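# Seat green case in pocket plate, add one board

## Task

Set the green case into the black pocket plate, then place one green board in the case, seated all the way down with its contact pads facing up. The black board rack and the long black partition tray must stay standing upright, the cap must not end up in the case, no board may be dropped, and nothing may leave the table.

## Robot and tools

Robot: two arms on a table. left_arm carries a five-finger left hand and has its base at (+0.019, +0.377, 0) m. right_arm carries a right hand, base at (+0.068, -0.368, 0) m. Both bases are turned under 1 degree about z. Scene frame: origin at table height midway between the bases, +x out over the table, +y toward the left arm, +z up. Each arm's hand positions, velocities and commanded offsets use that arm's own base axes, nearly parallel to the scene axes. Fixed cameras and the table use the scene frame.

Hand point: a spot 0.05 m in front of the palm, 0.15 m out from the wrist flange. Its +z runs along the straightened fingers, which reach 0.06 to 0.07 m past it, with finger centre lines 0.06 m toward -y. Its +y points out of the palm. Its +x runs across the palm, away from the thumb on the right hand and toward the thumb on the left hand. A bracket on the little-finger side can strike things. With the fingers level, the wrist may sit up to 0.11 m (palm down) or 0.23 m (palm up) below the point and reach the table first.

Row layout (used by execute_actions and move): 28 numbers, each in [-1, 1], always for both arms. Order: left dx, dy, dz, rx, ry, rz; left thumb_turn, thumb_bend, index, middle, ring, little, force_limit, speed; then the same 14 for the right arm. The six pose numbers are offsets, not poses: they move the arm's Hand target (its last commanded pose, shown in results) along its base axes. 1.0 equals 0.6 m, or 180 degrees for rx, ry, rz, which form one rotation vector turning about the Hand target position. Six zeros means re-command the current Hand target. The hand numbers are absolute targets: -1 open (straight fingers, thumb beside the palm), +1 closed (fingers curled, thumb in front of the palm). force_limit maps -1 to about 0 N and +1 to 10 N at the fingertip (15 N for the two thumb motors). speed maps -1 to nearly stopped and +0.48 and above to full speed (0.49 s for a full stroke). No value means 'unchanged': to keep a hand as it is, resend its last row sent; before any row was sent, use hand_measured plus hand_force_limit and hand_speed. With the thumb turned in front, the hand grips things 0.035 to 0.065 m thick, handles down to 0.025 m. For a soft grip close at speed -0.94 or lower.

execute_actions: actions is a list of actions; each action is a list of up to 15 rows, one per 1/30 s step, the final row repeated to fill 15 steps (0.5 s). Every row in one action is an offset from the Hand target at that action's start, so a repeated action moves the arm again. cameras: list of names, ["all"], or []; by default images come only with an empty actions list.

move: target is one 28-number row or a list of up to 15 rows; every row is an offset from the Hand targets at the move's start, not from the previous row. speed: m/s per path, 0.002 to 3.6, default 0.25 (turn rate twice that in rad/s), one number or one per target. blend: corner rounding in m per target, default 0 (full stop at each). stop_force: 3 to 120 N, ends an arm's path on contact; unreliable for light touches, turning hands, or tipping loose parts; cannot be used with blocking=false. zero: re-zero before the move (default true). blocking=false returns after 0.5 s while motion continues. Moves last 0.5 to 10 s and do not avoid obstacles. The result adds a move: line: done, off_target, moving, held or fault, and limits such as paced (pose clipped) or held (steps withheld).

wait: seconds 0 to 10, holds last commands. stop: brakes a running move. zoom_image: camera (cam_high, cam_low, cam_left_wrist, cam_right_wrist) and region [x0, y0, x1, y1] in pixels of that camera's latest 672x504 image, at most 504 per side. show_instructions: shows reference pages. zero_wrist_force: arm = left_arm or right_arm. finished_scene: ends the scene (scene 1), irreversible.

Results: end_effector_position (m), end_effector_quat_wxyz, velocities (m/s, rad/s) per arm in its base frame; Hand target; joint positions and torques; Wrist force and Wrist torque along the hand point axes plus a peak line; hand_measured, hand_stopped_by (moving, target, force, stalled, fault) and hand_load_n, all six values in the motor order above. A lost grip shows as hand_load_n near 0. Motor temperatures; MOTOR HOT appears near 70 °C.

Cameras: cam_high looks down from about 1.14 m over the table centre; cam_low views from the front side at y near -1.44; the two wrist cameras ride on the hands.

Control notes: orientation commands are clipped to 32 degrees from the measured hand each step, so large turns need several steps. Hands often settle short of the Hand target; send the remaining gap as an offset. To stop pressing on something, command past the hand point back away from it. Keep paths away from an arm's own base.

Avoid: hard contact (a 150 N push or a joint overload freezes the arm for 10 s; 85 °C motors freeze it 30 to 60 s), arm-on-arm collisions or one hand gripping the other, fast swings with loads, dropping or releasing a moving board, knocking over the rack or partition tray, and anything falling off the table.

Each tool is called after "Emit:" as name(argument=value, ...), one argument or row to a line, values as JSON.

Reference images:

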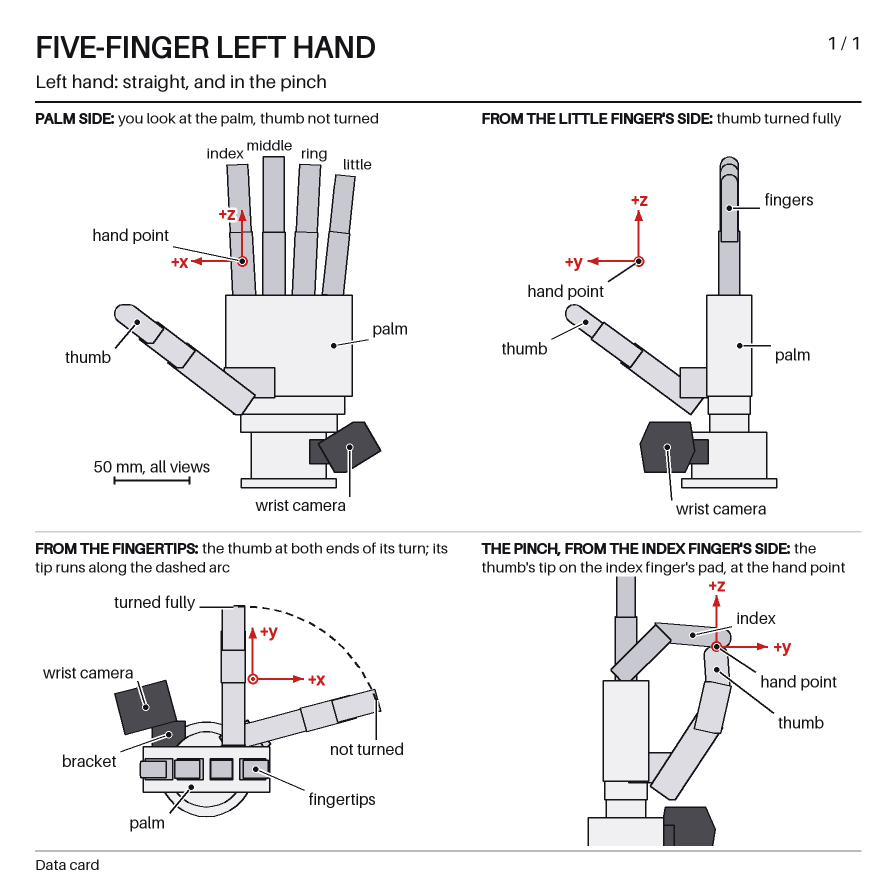

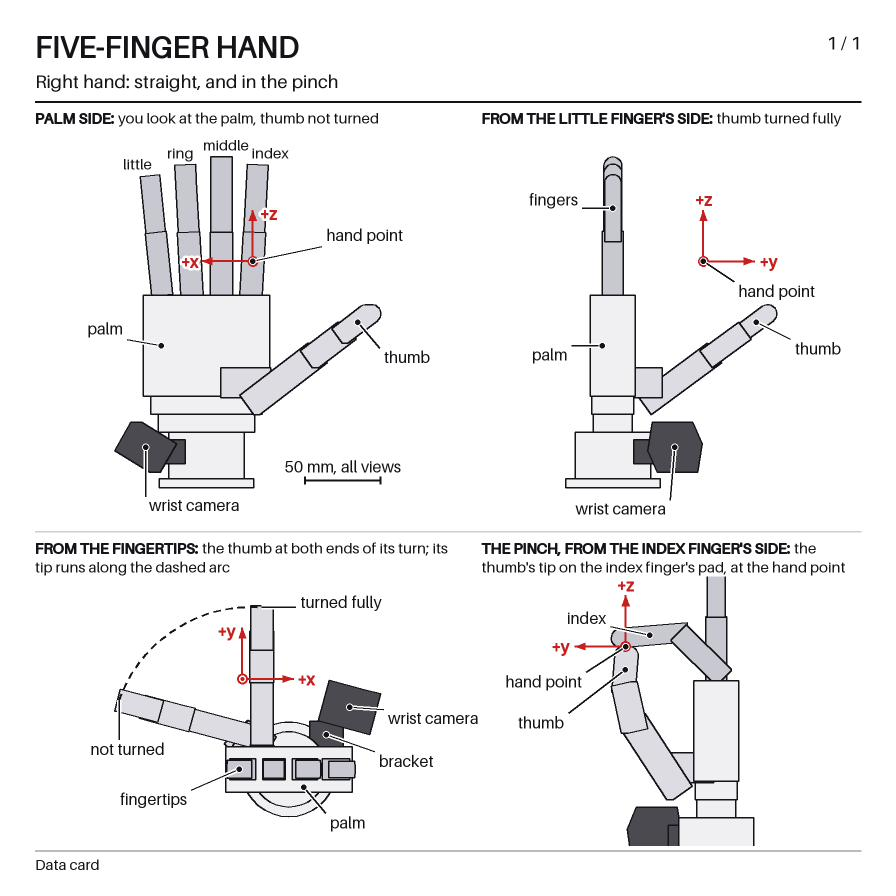

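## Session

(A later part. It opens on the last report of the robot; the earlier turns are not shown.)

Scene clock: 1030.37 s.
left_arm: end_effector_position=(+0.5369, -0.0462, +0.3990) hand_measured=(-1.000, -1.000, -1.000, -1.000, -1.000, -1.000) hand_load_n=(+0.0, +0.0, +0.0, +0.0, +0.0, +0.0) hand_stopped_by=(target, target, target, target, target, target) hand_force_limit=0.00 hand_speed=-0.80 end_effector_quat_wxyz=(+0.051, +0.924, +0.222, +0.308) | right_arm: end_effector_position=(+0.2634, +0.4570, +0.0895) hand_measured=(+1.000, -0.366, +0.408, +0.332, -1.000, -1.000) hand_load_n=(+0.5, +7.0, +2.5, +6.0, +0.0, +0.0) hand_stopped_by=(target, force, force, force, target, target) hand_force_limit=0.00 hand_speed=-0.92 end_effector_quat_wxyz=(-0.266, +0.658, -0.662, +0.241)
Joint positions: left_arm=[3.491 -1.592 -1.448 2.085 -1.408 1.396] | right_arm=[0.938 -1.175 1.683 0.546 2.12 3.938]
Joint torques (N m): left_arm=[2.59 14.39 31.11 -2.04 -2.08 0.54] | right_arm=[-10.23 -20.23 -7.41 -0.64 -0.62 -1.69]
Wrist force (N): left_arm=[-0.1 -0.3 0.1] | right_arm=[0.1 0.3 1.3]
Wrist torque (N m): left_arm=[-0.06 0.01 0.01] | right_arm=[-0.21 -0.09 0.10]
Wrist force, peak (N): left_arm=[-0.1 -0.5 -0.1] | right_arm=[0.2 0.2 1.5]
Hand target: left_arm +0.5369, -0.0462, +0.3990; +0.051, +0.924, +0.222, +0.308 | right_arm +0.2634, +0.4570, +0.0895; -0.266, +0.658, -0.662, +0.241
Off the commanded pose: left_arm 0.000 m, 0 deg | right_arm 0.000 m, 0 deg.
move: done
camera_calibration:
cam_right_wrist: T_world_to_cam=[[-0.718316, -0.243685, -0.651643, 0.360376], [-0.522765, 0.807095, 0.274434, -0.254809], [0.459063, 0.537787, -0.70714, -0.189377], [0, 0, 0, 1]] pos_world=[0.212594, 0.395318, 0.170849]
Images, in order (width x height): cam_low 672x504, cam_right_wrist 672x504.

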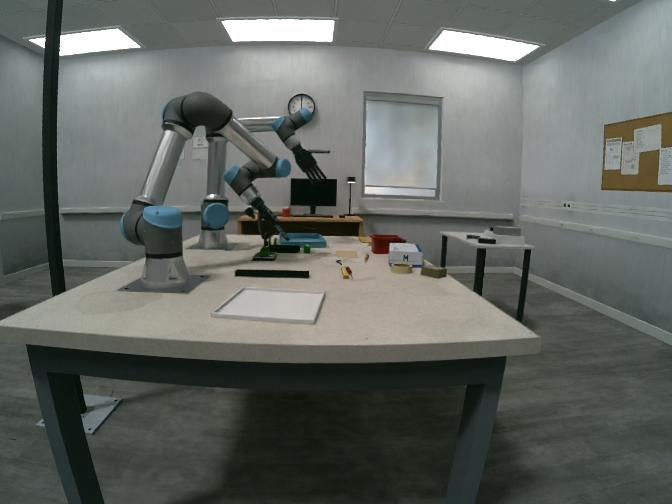

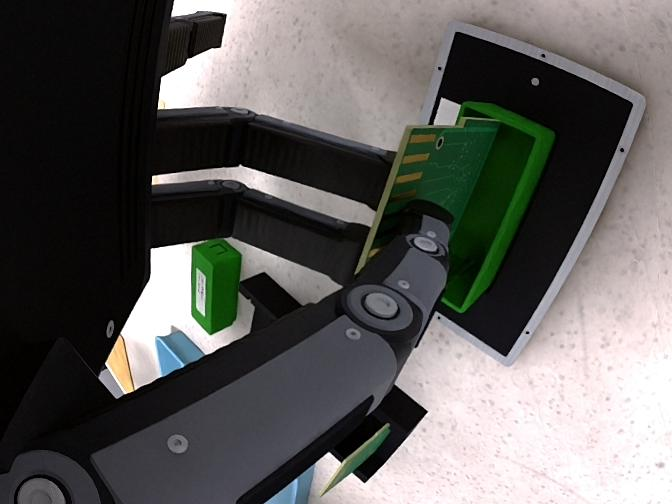

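Emit:
move(
  target=[
    [0,0,0,0,0,0,-1,-1,-1,-1,-1,-1,0,-0.8,0,0,0.005,0,0,0,1,-0.1,0.55,0.55,-1,-1,0,-0.92],
    [0,0,0,0,0,0,-1,-1,-1,-1,-1,-1,0,-0.8,-0.0043,0.0023,0.005,0,0,0.0072,1,-0.1,0.55,0.55,-1,-1,0,-0.92],
  ],
  speed=0.03,
)

Emit:
move(
  target=[0,0,0,0,0,0,-1,-1,-1,-1,-1,-1,0,-0.8,0,0,-0.011,0,0,0,1,-0.1,0.55,0.55,-1,-1,0,-0.92],
  speed=0.015,
  stop_force=3,
  cameras=["cam_right_wrist","cam_low"],
)

Emit:
zoom_image(
  camera="cam_right_wrist",
  region=[420, 70, 560, 210],
)

Emit:
zoom_image(
  camera="cam_right_wrist",
  region=[420, 190, 540, 310],
)

Emit:
zoom_image(
  camera="cam_low",
  region=[245, 215, 285, 265],
)

Scene clock: 1059.87 s.
left_arm: end_effector_position=(+0.5369, -0.0462, +0.3990) hand_measured=(-1.000, -1.000, -1.000, -1.000, -1.000, -1.000) hand_load_n=(+0.5, +0.0, +0.0, +0.0, +0.0, +0.0) hand_stopped_by=(target, target, target, target, target, target) hand_force_limit=0.00 hand_speed=-0.80 end_effector_quat_wxyz=(+0.051, +0.924, +0.222, +0.308) | right_arm: end_effector_position=(+0.2608, +0.4583, +0.0925) hand_measured=(+1.000, -0.366, +0.408, +0.332, -1.000, -1.000) hand_load_n=(+0.5, +7.5, +2.5, +6.0, +0.0, +0.0) hand_stopped_by=(target, force, force, force, target, target) hand_force_limit=0.00 hand_speed=-0.92 end_effector_quat_wxyz=(-0.269, +0.665, -0.655, +0.238)
Joint positions: left_arm=[3.491 -1.592 -1.448 2.085 -1.408 1.396] | right_arm=[0.939 -1.184 1.686 0.542 2.109 3.917]
Joint torques (N m): left_arm=[2.97 14.85 31.26 -1.95 -2.07 0.43] | right_arm=[12.98 -45.84 -7.8 -0.43 -1.07 -2.98]
Wrist force (N): left_arm=[0.0 -0.3 0.1] | right_arm=[-0.1 0.5 1.1]
Wrist torque (N m): left_arm=[-0.06 -0.02 0.01] | right_arm=[-0.17 -0.05 0.09]
Wrist force, peak (N): left_arm=[0.3 -0.4 0.1] | right_arm=[0.0 0.2 1.5]
Hand target: left_arm +0.5369, -0.0462, +0.3990; +0.051, +0.924, +0.222, +0.308 | right_arm +0.2608, +0.4584, +0.0925; -0.269, +0.665, -0.655, +0.238
Off the commanded pose: left_arm 0.000 m, 0 deg | right_arm 0.000 m, 0 deg.
move: done

Scene clock: 1061.33 s.
left_arm: end_effector_position=(+0.5369, -0.0462, +0.3990) hand_measured=(-1.000, -1.000, -1.000, -1.000, -1.000, -1.000) hand_load_n=(+0.0, +0.0, +0.0, +0.0, +0.0, +0.0) hand_stopped_by=(target, target, target, target, target, target) hand_force_limit=0.00 hand_speed=-0.80 end_effector_quat_wxyz=(+0.051, +0.924, +0.222, +0.308) | right_arm: end_effector_position=(+0.2608, +0.4584, +0.0859) hand_measured=(+1.000, -0.366, +0.408, +0.332, -1.000, -1.000) hand_load_n=(+0.0, +7.5, +2.5, +6.0, +0.0, +0.0) hand_stopped_by=(target, force, force, force, target, target) hand_force_limit=0.00 hand_speed=-0.92 end_effector_quat_wxyz=(-0.269, +0.665, -0.655, +0.238)
Joint positions: left_arm=[3.491 -1.592 -1.448 2.085 -1.408 1.396] | right_arm=[0.939 -1.177 1.694 0.526 2.109 3.917]
Joint torques (N m): left_arm=[2.4 14.08 31.35 -1.89 -2.06 0.44] | right_arm=[10.03 -21.01 -7.96 -0.75 -0.87 -2.61]
Wrist force (N): left_arm=[0.0 -0.3 0.0] | right_arm=[0.0 0.2 1.1]
Wrist torque (N m): left_arm=[-0.06 -0.02 0.01] | right_arm=[-0.22 -0.06 0.08]
Wrist force, peak (N): left_arm=[-0.1 -0.4 0.0] | right_arm=[-0.1 0.3 1.5]
Hand target: left_arm +0.5369, -0.0462, +0.3990; +0.051, +0.924, +0.222, +0.308 | right_arm +0.2608, +0.4584, +0.0859; -0.269, +0.665, -0.655, +0.238
Off the commanded pose: left_arm 0.000 m, 0 deg | right_arm 0.000 m, 0 deg.
move: done
camera_calibration:
cam_right_wrist: T_world_to_cam=[[-0.71267, -0.25985, -0.651598, 0.362464], [-0.540829, 0.795101, 0.274441, -0.246088], [0.446773, 0.547989, -0.707179, -0.192976], [0, 0, 0, 1]] pos_world=[0.211442, 0.3956, 0.167249]
Images, in order (width x height): cam_low 672x504, cam_right_wrist 672x504.

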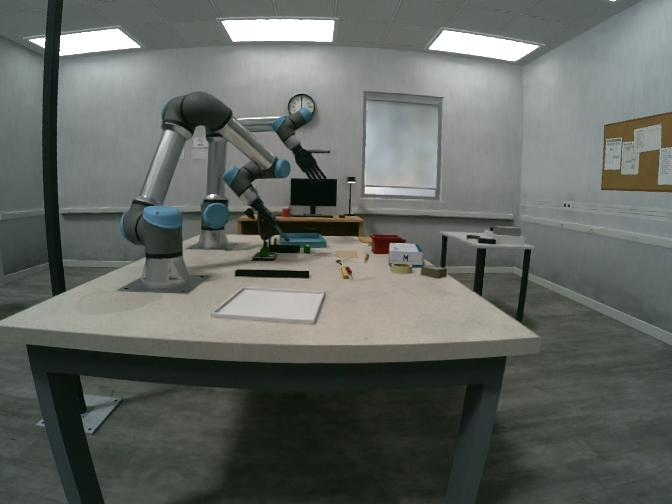

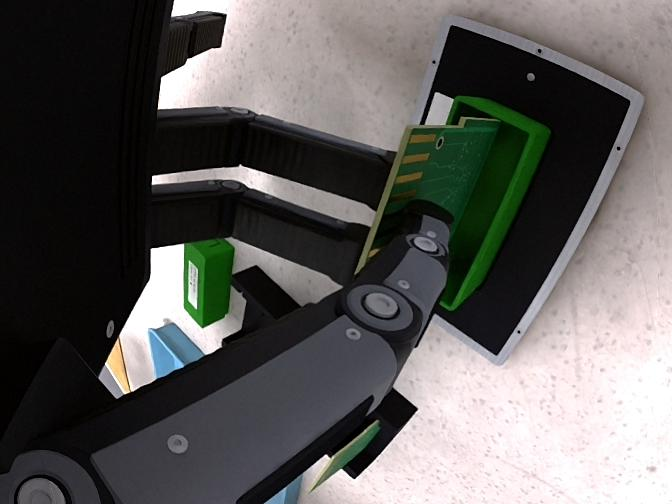

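Scaled by 3.600 from the camera's 672x504 image, which has a finer 960x720 frame.

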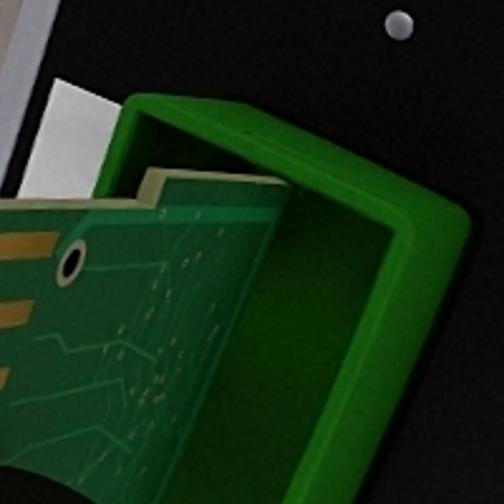

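Scaled by 4.200 from the camera's 672x504 image, which has a finer 960x720 frame.

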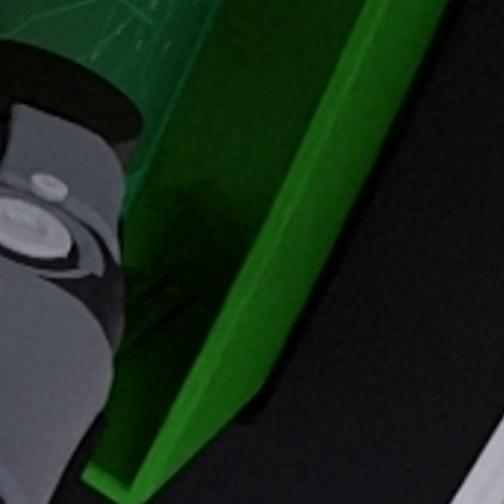

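Scaled by 10.080.

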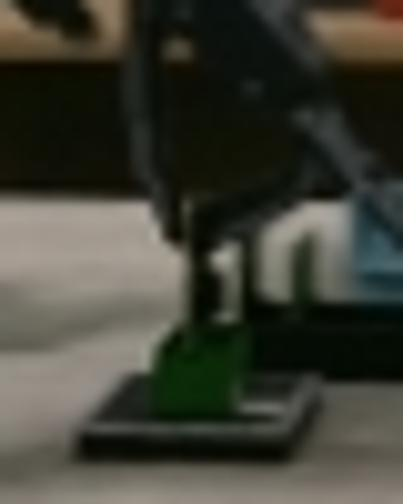

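Emit:
move(
  target=[0,0,0,0,0,0,-1,-1,-1,-1,-1,-1,0,-0.8,0,0,-0.05,0,0,0,1,-0.1,0.55,0.55,-1,-1,0,-0.92],
  speed=0.015,
  stop_force=3,
  cameras=["cam_right_wrist","cam_low"],
)

Emit:
zoom_image(
  camera="cam_right_wrist",
  region=[400, 70, 540, 210],
)

Emit:
zoom_image(
  camera="cam_right_wrist",
  region=[420, 190, 540, 310],
)

Emit:
zoom_image(
  camera="cam_low",
  region=[245, 215, 285, 265],
)

Scene clock: 1071.80 s.
left_arm: end_effector_position=(+0.5369, -0.0462, +0.3990) hand_measured=(-1.000, -1.000, -1.000, -1.000, -1.000, -1.000) hand_load_n=(+0.0, +0.0, +0.0, +0.0, +0.0, +0.0) hand_stopped_by=(target, target, target, target, target, target) hand_force_limit=0.00 hand_speed=-0.80 end_effector_quat_wxyz=(+0.051, +0.924, +0.222, +0.308) | right_arm: end_effector_position=(+0.2608, +0.4584, +0.0559) hand_measured=(+1.000, -0.366, +0.408, +0.332, -1.000, -1.000) hand_load_n=(+0.5, +7.0, +2.0, +6.0, +0.0, +0.0) hand_stopped_by=(target, force, force, force, target, target) hand_force_limit=0.00 hand_speed=-0.92 end_effector_quat_wxyz=(-0.269, +0.665, -0.655, +0.238)
Joint positions: left_arm=[3.491 -1.592 -1.448 2.085 -1.408 1.396] | right_arm=[0.939 -1.139 1.727 0.456 2.109 3.917]
Joint torques (N m): left_arm=[2.91 14.3 31.38 -1.86 -2.12 0.29] | right_arm=[-1.27 -20.16 -6.64 -0.52 0.18 1.51]
Wrist force (N): left_arm=[0.0 -0.1 0.0] | right_arm=[-0.3 -0.2 1.2]
Wrist torque (N m): left_arm=[-0.03 -0.01 0.00] | right_arm=[-0.25 -0.06 0.09]
Wrist force, peak (N): left_arm=[0.2 -0.3 -0.4] | right_arm=[-0.6 0.0 1.5]
Hand target: left_arm +0.5369, -0.0462, +0.3990; +0.051, +0.924, +0.222, +0.308 | right_arm +0.2608, +0.4584, +0.0559; -0.269, +0.665, -0.655, +0.238
Off the commanded pose: left_arm 0.000 m, 0 deg | right_arm 0.000 m, 0 deg.
move: done
camera_calibration:
cam_right_wrist: T_world_to_cam=[[-0.71267, -0.25985, -0.651598, 0.342916], [-0.540829, 0.795101, 0.274441, -0.237854], [0.446773, 0.547989, -0.707179, -0.214192], [0, 0, 0, 1]] pos_world=[0.211442, 0.3956, 0.137249]
Images, in order (width x height): cam_low 672x504, cam_right_wrist 672x504.

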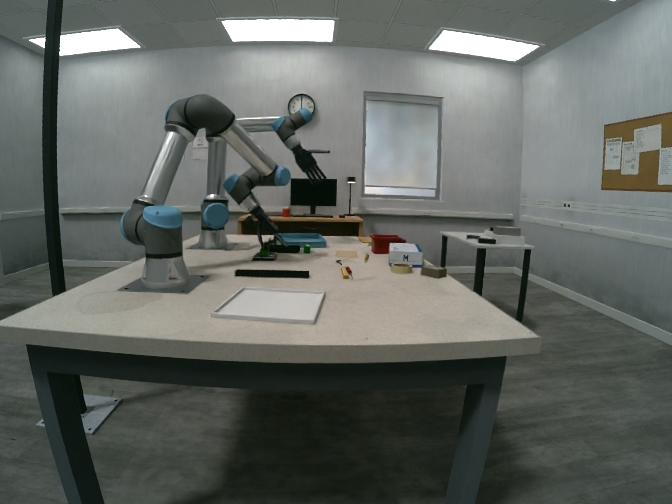

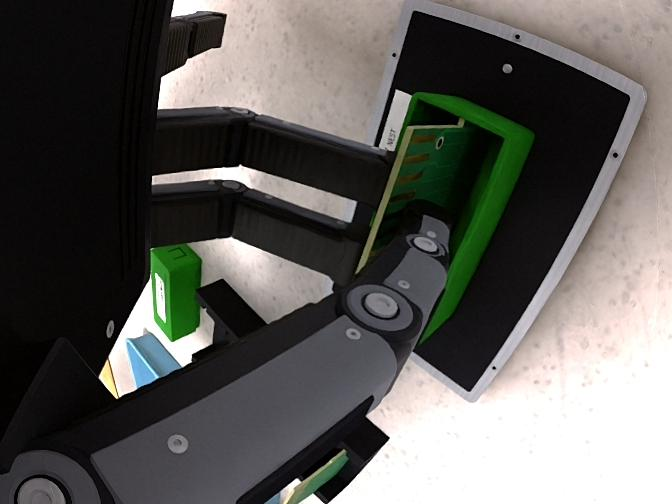

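Scaled by 3.600 from the camera's 672x504 image, which has a finer 960x720 frame.

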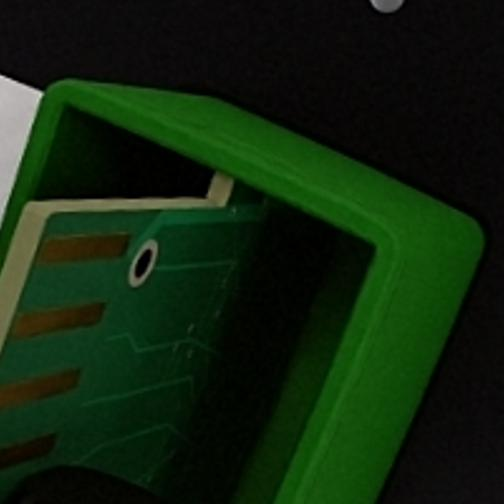

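Scaled by 4.200 from the camera's 672x504 image, which has a finer 960x720 frame.

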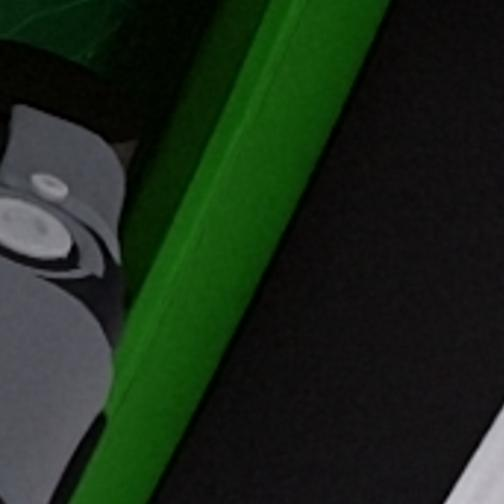

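Scaled by 10.080.

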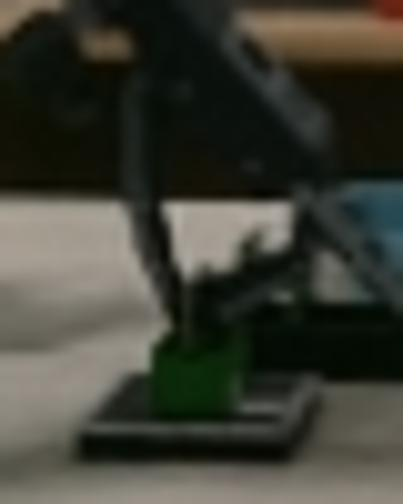

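Emit:
move(
  target=[0,0,0,0,0,0,-1,-1,-1,-1,-1,-1,0,-0.8,0,0,-0.015,0,0,0,1,-0.1,0.55,0.55,-1,-1,0,-0.92],
  speed=0.01,
  stop_force=4,
  cameras=["cam_right_wrist","cam_low"],
)

Emit:
zoom_image(
  camera="cam_right_wrist",
  region=[340, 70, 540, 270],
)

Emit:
zoom_image(
  camera="cam_low",
  region=[245, 215, 285, 265],
)

Scene clock: 1078.70 s.
left_arm: end_effector_position=(+0.5369, -0.0462, +0.3990) hand_measured=(-1.000, -1.000, -1.000, -1.000, -1.000, -1.000) hand_load_n=(+0.0, +0.0, +0.0, +0.0, +0.0, +0.0) hand_stopped_by=(target, target, target, target, target, target) hand_force_limit=0.00 hand_speed=-0.80 end_effector_quat_wxyz=(+0.051, +0.924, +0.222, +0.308) | right_arm: end_effector_position=(+0.2608, +0.4584, +0.0507) hand_measured=(+1.000, -0.366, +0.408, +0.332, -1.000, -1.000) hand_load_n=(+1.0, +7.0, +2.0, +5.0, +0.0, +0.0) hand_stopped_by=(target, force, force, force, target, target) hand_force_limit=0.00 hand_speed=-0.92 end_effector_quat_wxyz=(-0.269, +0.665, -0.655, +0.238)
Joint positions: left_arm=[3.491 -1.592 -1.448 2.085 -1.408 1.396] | right_arm=[0.939 -1.132 1.733 0.443 2.109 3.917]
Joint torques (N m): left_arm=[2 14.66 31.67 -1.79 -2.01 0.25] | right_arm=[-8.24 -43.32 -24.68 4.87 0.3 1.67]
Wrist force (N): left_arm=[0.0 -0.3 -0.1] | right_arm=[-2.4 -2.2 -0.6]
Wrist torque (N m): left_arm=[-0.04 -0.01 0.01] | right_arm=[-0.30 -0.02 0.08]
Wrist force, peak (N): left_arm=[-0.1 -0.6 -0.1] | right_arm=[-4.5 -5.1 -3.4]
Hand target: left_arm +0.5369, -0.0462, +0.3990; +0.051, +0.924, +0.222, +0.308 | right_arm +0.2608, +0.4584, +0.0507; -0.269, +0.665, -0.655, +0.238 (not the last commanded pose)
Off the commanded pose: left_arm 0.000 m, 0 deg | right_arm 0.004 m, 0 deg.
move: contact (right_arm)
camera_calibration:
cam_right_wrist: T_world_to_cam=[[-0.712658, -0.259836, -0.651616, 0.339522], [-0.540864, 0.795058, 0.274497, -0.23641], [0.446748, 0.548059, -0.70714, -0.217897], [0, 0, 0, 1]] pos_world=[0.211443, 0.3956, 0.132049]
Images, in order (width x height): cam_low 672x504, cam_right_wrist 672x504.

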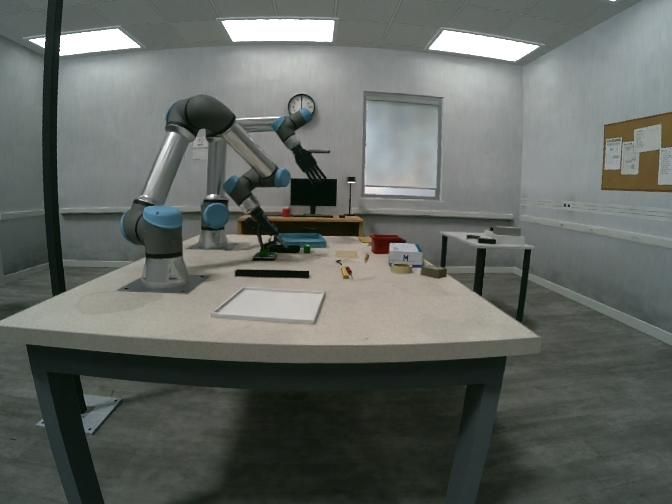

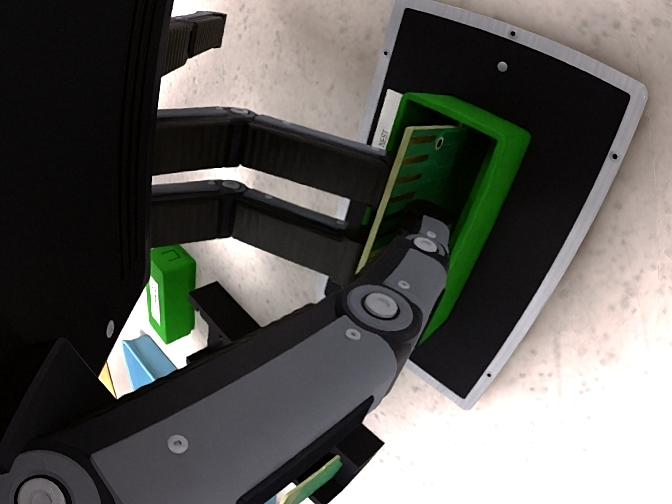

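Scaled by 2.520 from the camera's 672x504 image, which has a finer 960x720 frame.

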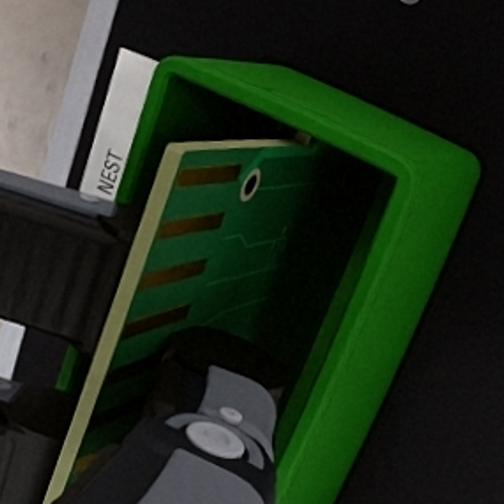

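Scaled by 10.080.

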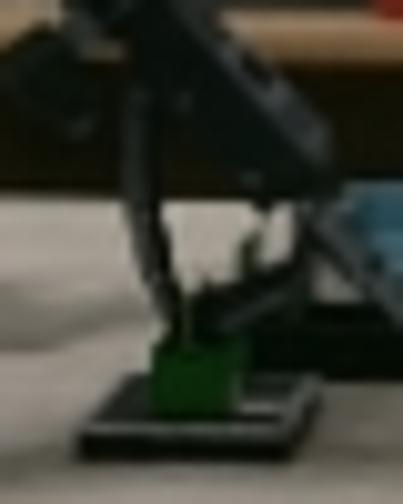

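Emit:
move(
  target=[0,0,0,0,0,0,-1,-1,-1,-1,-1,-1,0,-0.8,0,0,0.0025,0,0,0,1,-0.1,0.55,0.55,-1,-1,0,-0.92],
  speed=0.02,
  cameras=["cam_right_wrist"],
)

Emit:
zoom_image(
  camera="cam_right_wrist",
  region=[340, 70, 540, 270],
)

Emit:
zoom_image(
  camera="cam_high",
  region=[310, 110, 380, 180],
)

Scene clock: 1090.90 s.
left_arm: end_effector_position=(+0.5369, -0.0462, +0.3990) hand_measured=(-1.000, -1.000, -1.000, -1.000, -1.000, -1.000) hand_load_n=(+0.0, +0.0, +0.0, +0.0, +0.0, +0.0) hand_stopped_by=(target, target, target, target, target, target) hand_force_limit=0.00 hand_speed=-0.80 end_effector_quat_wxyz=(+0.051, +0.924, +0.222, +0.308) | right_arm: end_effector_position=(+0.2608, +0.4584, +0.0521) hand_measured=(+1.000, -0.366, +0.408, +0.332, -1.000, -1.000) hand_load_n=(+0.5, +7.5, +1.5, +6.0, +0.0, +0.0) hand_stopped_by=(target, force, force, force, target, target) hand_force_limit=0.00 hand_speed=-0.92 end_effector_quat_wxyz=(-0.269, +0.665, -0.655, +0.238)
Joint positions: left_arm=[3.491 -1.592 -1.448 2.085 -1.408 1.396] | right_arm=[0.939 -1.134 1.731 0.447 2.109 3.917]
Joint torques (N m): left_arm=[2.19 14.93 31.53 -1.76 -2.04 0.24] | right_arm=[-7.04 -46.11 -27.73 4.46 0.37 0.4]
Wrist force (N): left_arm=[0.0 0.1 0.0] | right_arm=[-0.4 0.1 1.6]
Wrist torque (N m): left_arm=[0.00 0.00 0.00] | right_arm=[-0.24 -0.07 0.09]
Wrist force, peak (N): left_arm=[0.2 -0.5 -0.1] | right_arm=[-2.8 -2.5 -0.7]
Hand target: left_arm +0.5369, -0.0462, +0.3990; +0.051, +0.924, +0.222, +0.308 | right_arm +0.2608, +0.4584, +0.0522; -0.269, +0.665, -0.655, +0.238
Off the commanded pose: left_arm 0.000 m, 0 deg | right_arm 0.000 m, 0 deg.
move: done
camera_calibration:
cam_right_wrist: T_world_to_cam=[[-0.712658, -0.259836, -0.651616, 0.340435], [-0.540864, 0.795058, 0.274497, -0.236794], [0.446748, 0.548059, -0.70714, -0.216907], [0, 0, 0, 1]] pos_world=[0.211443, 0.3956, 0.133449]
Images, in order (width x height): cam_right_wrist 672x504.

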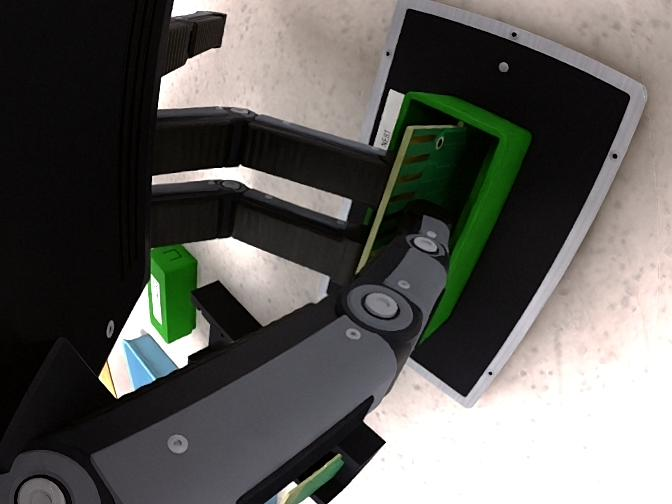

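Scaled by 2.520 from the camera's 672x504 image, which has a finer 960x720 frame.

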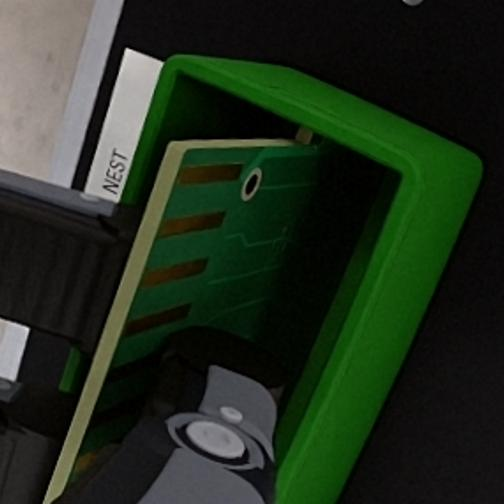

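This scene's latest camera images include none from cam_high. They are from: cam_right_wrist. cam_high's image comes with the result of a call that names it in "cameras".

Emit:
move(
  target=[0,0,0,0,0,0,-1,-1,-1,-1,-1,-1,0,-0.8,0,0,0,0,0,0,1,-0.5,0.25,0.25,-1,-1,0,-0.9],
  speed=0.02,
  cameras=["cam_right_wrist","cam_high","cam_low"],
)

Emit:
zoom_image(
  camera="cam_right_wrist",
  region=[340, 70, 540, 270],
)

Emit:
zoom_image(
  camera="cam_low",
  region=[245, 215, 285, 265],
)

Scene clock: 1095.47 s.
left_arm: end_effector_position=(+0.5369, -0.0462, +0.3990) hand_measured=(-1.000, -1.000, -1.000, -1.000, -1.000, -1.000) hand_load_n=(+0.0, +0.0, +0.0, +0.0, +0.0, +0.0) hand_stopped_by=(target, target, target, target, target, target) hand_force_limit=0.00 hand_speed=-0.80 end_effector_quat_wxyz=(+0.051, +0.924, +0.222, +0.308) | right_arm: end_effector_position=(+0.2608, +0.4584, +0.0522) hand_measured=(+1.000, -0.500, +0.250, +0.250, -1.000, -1.000) hand_load_n=(+0.0, +0.0, +0.0, +0.0, +0.0, +0.0) hand_stopped_by=(target, target, target, target, target, target) hand_force_limit=0.00 hand_speed=-0.90 end_effector_quat_wxyz=(-0.269, +0.665, -0.655, +0.238)
Joint positions: left_arm=[3.491 -1.592 -1.448 2.085 -1.408 1.396] | right_arm=[0.939 -1.134 1.731 0.447 2.109 3.917]
Joint torques (N m): left_arm=[1.7 14.58 31.2 -1.86 -2.14 0.11] | right_arm=[-8.71 -42.89 -24.6 3.49 0.21 -0.66]
Wrist force (N): left_arm=[0.2 -0.3 0.1] | right_arm=[0.2 0.1 0.8]
Wrist torque (N m): left_arm=[-0.06 -0.03 0.02] | right_arm=[-0.22 -0.09 0.10]
Wrist force, peak (N): left_arm=[0.1 -0.4 0.0] | right_arm=[-0.4 0.4 1.8]
Hand target: left_arm +0.5369, -0.0462, +0.3990; +0.051, +0.924, +0.222, +0.308 | right_arm +0.2608, +0.4584, +0.0522; -0.269, +0.665, -0.655, +0.238
Off the commanded pose: left_arm 0.000 m, 0 deg | right_arm 0.000 m, 0 deg.
move: done
camera_calibration:
cam_right_wrist: T_world_to_cam=[[-0.712658, -0.259836, -0.651616, 0.3405], [-0.540864, 0.795058, 0.274497, -0.236822], [0.446748, 0.548059, -0.70714, -0.216836], [0, 0, 0, 1]] pos_world=[0.211443, 0.3956, 0.133549]
Images, in order (width x height): cam_high 672x504, cam_low 672x504, cam_right_wrist 672x504.

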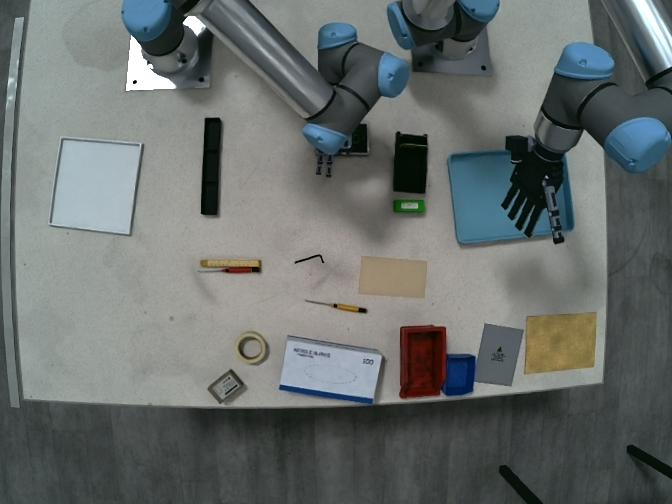

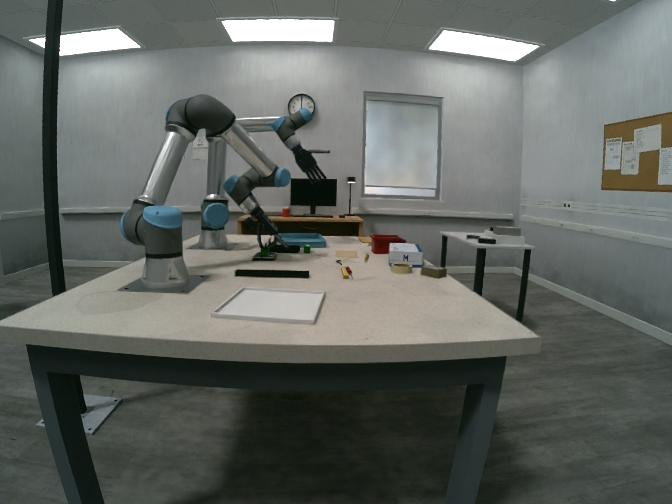

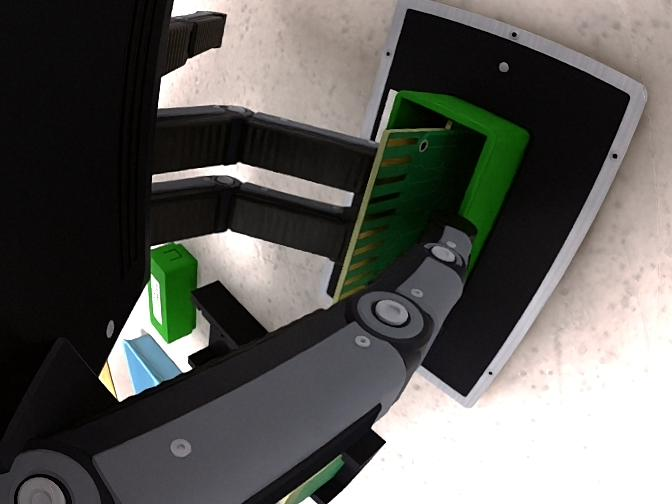

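Scaled by 2.520 from the camera's 672x504 image, which has a finer 960x720 frame.

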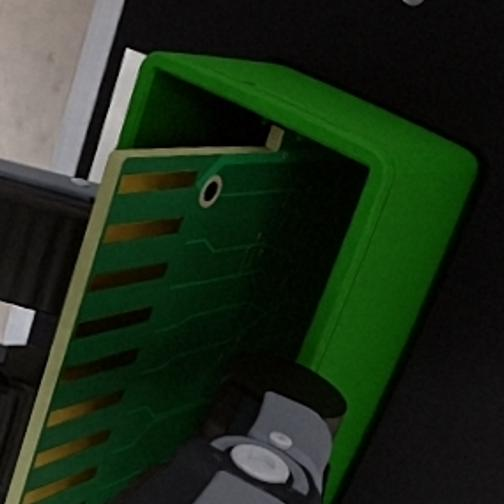

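Scaled by 10.080.

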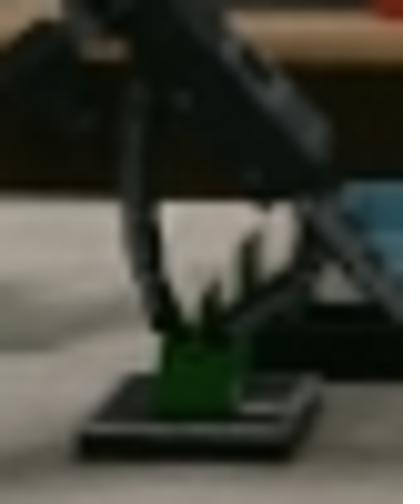

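Emit:
move(
  target=[0,0,0,0,0,0,-1,-1,-1,-1,-1,-1,0,-0.8,0,0,0.1,0,0,0,1,-0.5,0.25,0.25,-1,-1,0,-0.9],
  speed=0.04,
  cameras=["cam_right_wrist","cam_low"],
)

Emit:
zoom_image(
  camera="cam_right_wrist",
  region=[380, 60, 600, 320],
)

Emit:
zoom_image(
  camera="cam_low",
  region=[245, 215, 285, 265],
)

Scene clock: 1116.13 s.
left_arm: end_effector_position=(+0.5369, -0.0462, +0.3990) hand_measured=(-1.000, -1.000, -1.000, -1.000, -1.000, -1.000) hand_load_n=(+0.0, +0.0, +0.0, +0.0, +0.0, +0.0) hand_stopped_by=(target, target, target, target, target, target) hand_force_limit=0.00 hand_speed=-0.80 end_effector_quat_wxyz=(+0.051, +0.924, +0.222, +0.308) | right_arm: end_effector_position=(+0.2608, +0.4584, +0.1120) hand_measured=(+1.000, -0.500, +0.250, +0.250, -1.000, -1.000) hand_load_n=(+0.0, +0.0, +0.0, +0.0, +0.0, +0.0) hand_stopped_by=(target, target, target, target, target, target) hand_force_limit=0.00 hand_speed=-0.90 end_effector_quat_wxyz=(-0.269, +0.665, -0.655, +0.238)
Joint positions: left_arm=[3.491 -1.592 -1.448 2.085 -1.408 1.396] | right_arm=[0.939 -1.206 1.661 0.589 2.109 3.917]
Joint torques (N m): left_arm=[1.99 14.25 31.09 -1.78 -2.02 0.22] | right_arm=[-7.35 -43.92 -26.48 4.28 -0.16 0.15]
Wrist force (N): left_arm=[-0.2 -0.3 0.0] | right_arm=[-0.3 -0.1 1.1]
Wrist torque (N m): left_arm=[-0.06 0.01 0.00] | right_arm=[-0.24 -0.03 0.05]
Wrist force, peak (N): left_arm=[0.0 -0.5 -0.1] | right_arm=[-0.2 0.1 1.4]
Hand target: left_arm +0.5369, -0.0462, +0.3990; +0.051, +0.924, +0.222, +0.308 | right_arm +0.2608, +0.4584, +0.1122; -0.269, +0.665, -0.655, +0.238
Off the commanded pose: left_arm 0.000 m, 0 deg | right_arm 0.000 m, 0 deg.
move: done
camera_calibration:
cam_right_wrist: T_world_to_cam=[[-0.712571, -0.259964, -0.65166, 0.379508], [-0.540979, 0.795016, 0.274392, -0.253176], [0.446748, 0.548059, -0.707141, -0.174549], [0, 0, 0, 1]] pos_world=[0.211443, 0.3956, 0.193349]
Images, in order (width x height): cam_low 672x504, cam_right_wrist 672x504.

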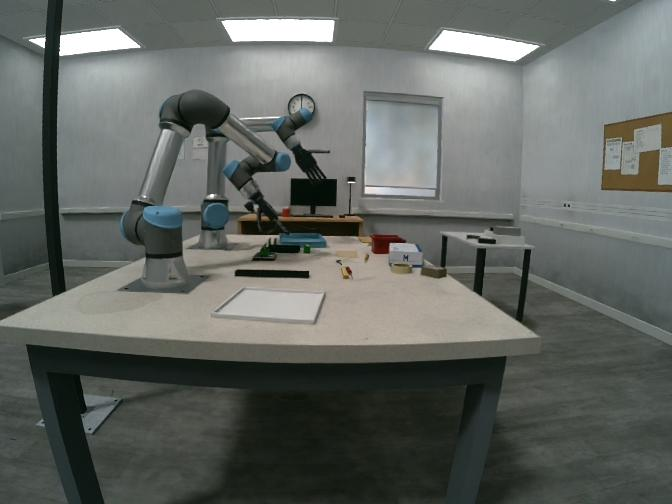

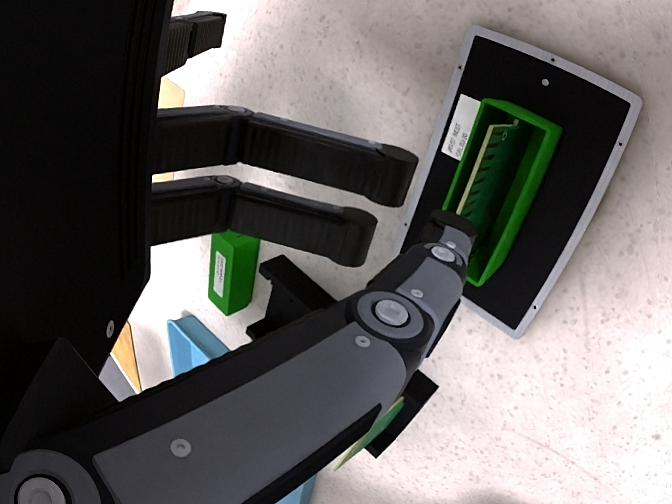

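Scaled by 1.938 from the camera's 672x504 image, which has a finer 960x720 frame.

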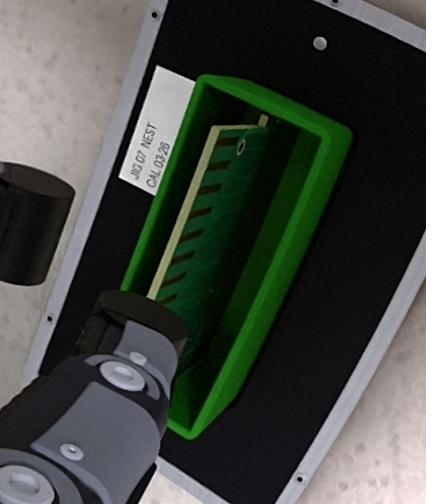

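Scaled by 10.080.

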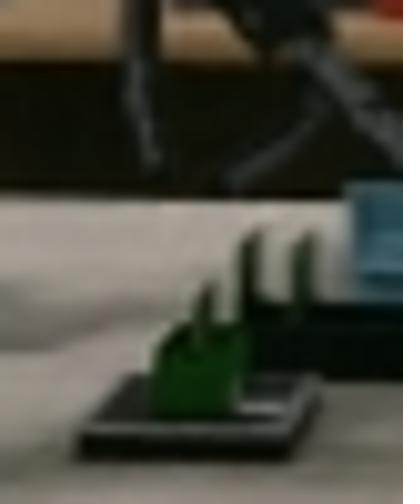

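Emit:
move(
  target=[
    [0,0,0,0,0,0,-1,-1,-1,-1,-1,-1,0,-0.8,0,0,0.063,0,0,0,-1,-1,-1,-1,-1,-1,0,0],
    [0,0,0,0,0,0,-1,-1,-1,-1,-1,-1,0,-0.8,-0.018,-0.019,0.063,-0.1938,0.1579,0,-1,-1,-1,-1,-1,-1,0,0],
  ],
  speed=0.3,
  cameras=["cam_right_wrist"],
)

Emit:
zoom_image(
  camera="cam_right_wrist",
  region=[240, 150, 440, 350],
)

Scene clock: 1152.10 s.
left_arm: end_effector_position=(+0.5369, -0.0462, +0.3990) hand_measured=(-1.000, -1.000, -1.000, -1.000, -1.000, -1.000) hand_load_n=(+0.0, +0.0, +0.0, +0.0, +0.0, +0.0) hand_stopped_by=(target, target, target, target, target, target) hand_force_limit=0.00 hand_speed=-0.80 end_effector_quat_wxyz=(+0.051, +0.924, +0.222, +0.308) | right_arm: end_effector_position=(+0.2500, +0.4470, +0.1500) hand_measured=(-1.000, -1.000, -1.000, -1.000, -1.000, -1.000) hand_load_n=(+0.0, +0.0, +0.0, +0.0, +0.0, +0.0) hand_stopped_by=(target, target, target, target, target, target) hand_force_limit=0.00 hand_speed=0.00 end_effector_quat_wxyz=(+0.107, +0.752, -0.599, +0.253)
Joint positions: left_arm=[3.491 -1.592 -1.448 2.085 -1.408 1.396] | right_arm=[0.926 -0.763 1.006 1.58 2.073 3.908]
Joint torques (N m): left_arm=[1.9 15.14 31.6 -1.74 -2.03 -0.08] | right_arm=[0.06 -35.39 -28.34 5.31 1.76 2.76]
Wrist force (N): left_arm=[0.0 -0.3 -0.3] | right_arm=[0.2 -0.1 1.3]
Wrist torque (N m): left_arm=[-0.04 -0.02 0.00] | right_arm=[-0.35 -0.09 -0.18]
Wrist force, peak (N): left_arm=[0.0 -0.5 0.2] | right_arm=[-0.3 -0.3 1.6]
Hand target: left_arm +0.5369, -0.0462, +0.3990; +0.051, +0.924, +0.222, +0.308 | right_arm +0.2500, +0.4470, +0.1500; +0.107, +0.752, -0.599, +0.253
Off the commanded pose: left_arm 0.000 m, 0 deg | right_arm 0.000 m, 0 deg.
move: done
camera_calibration:
cam_right_wrist: T_world_to_cam=[[-0.883176, -0.469042, -0.000347885, 0.432101], [-0.469042, 0.883176, 0.000031132, -0.276607], [0.000292641, 0.000190667, -1, 0.263751], [0, 0, 0, 1]] pos_world=[0.251804, 0.446916, 0.26391]
Images, in order (width x height): cam_right_wrist 672x504.

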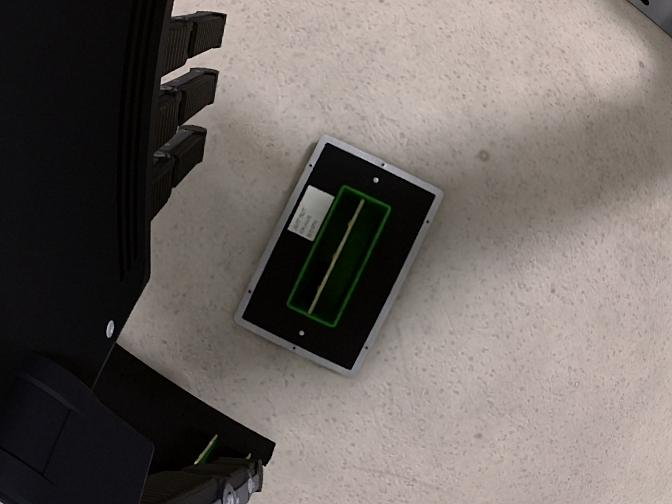

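Scaled by 2.520 from the camera's 672x504 image, which has a finer 960x720 frame.

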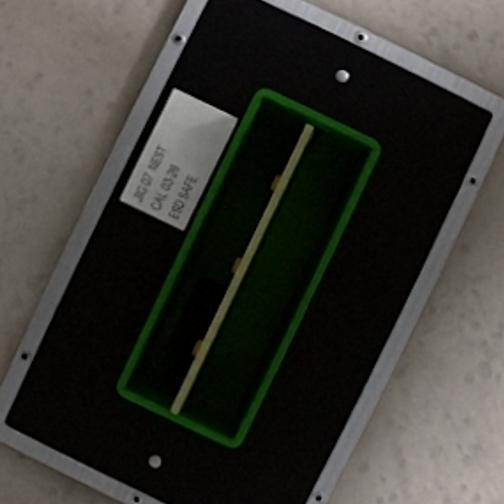

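Emit:
zoom_image(
  camera="cam_right_wrist",
  region=[280, 270, 350, 340],
)

Emit:
zoom_image(
  camera="cam_right_wrist",
  region=[330, 180, 400, 250],
)

Scaled by 7.200 from the camera's 672x504 image, which has a finer 960x720 frame.

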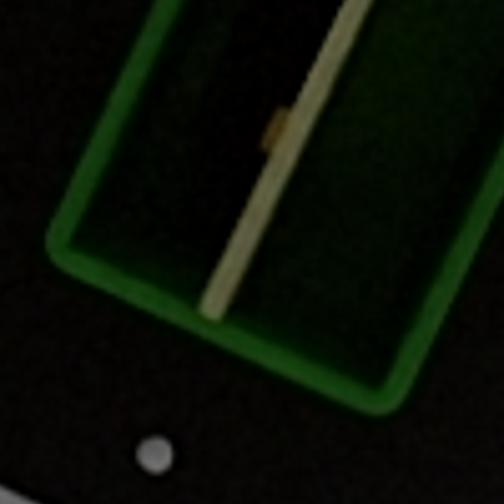

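Scaled by 7.200 from the camera's 672x504 image, which has a finer 960x720 frame.

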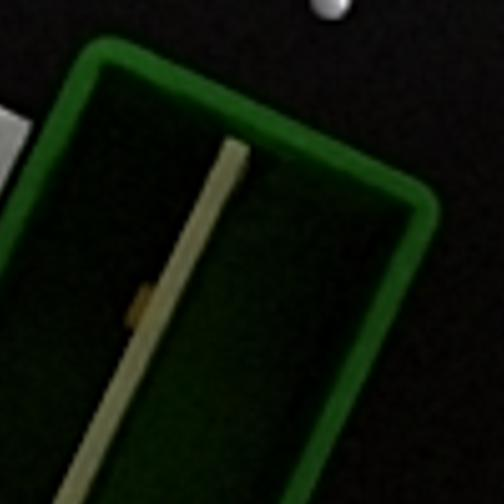

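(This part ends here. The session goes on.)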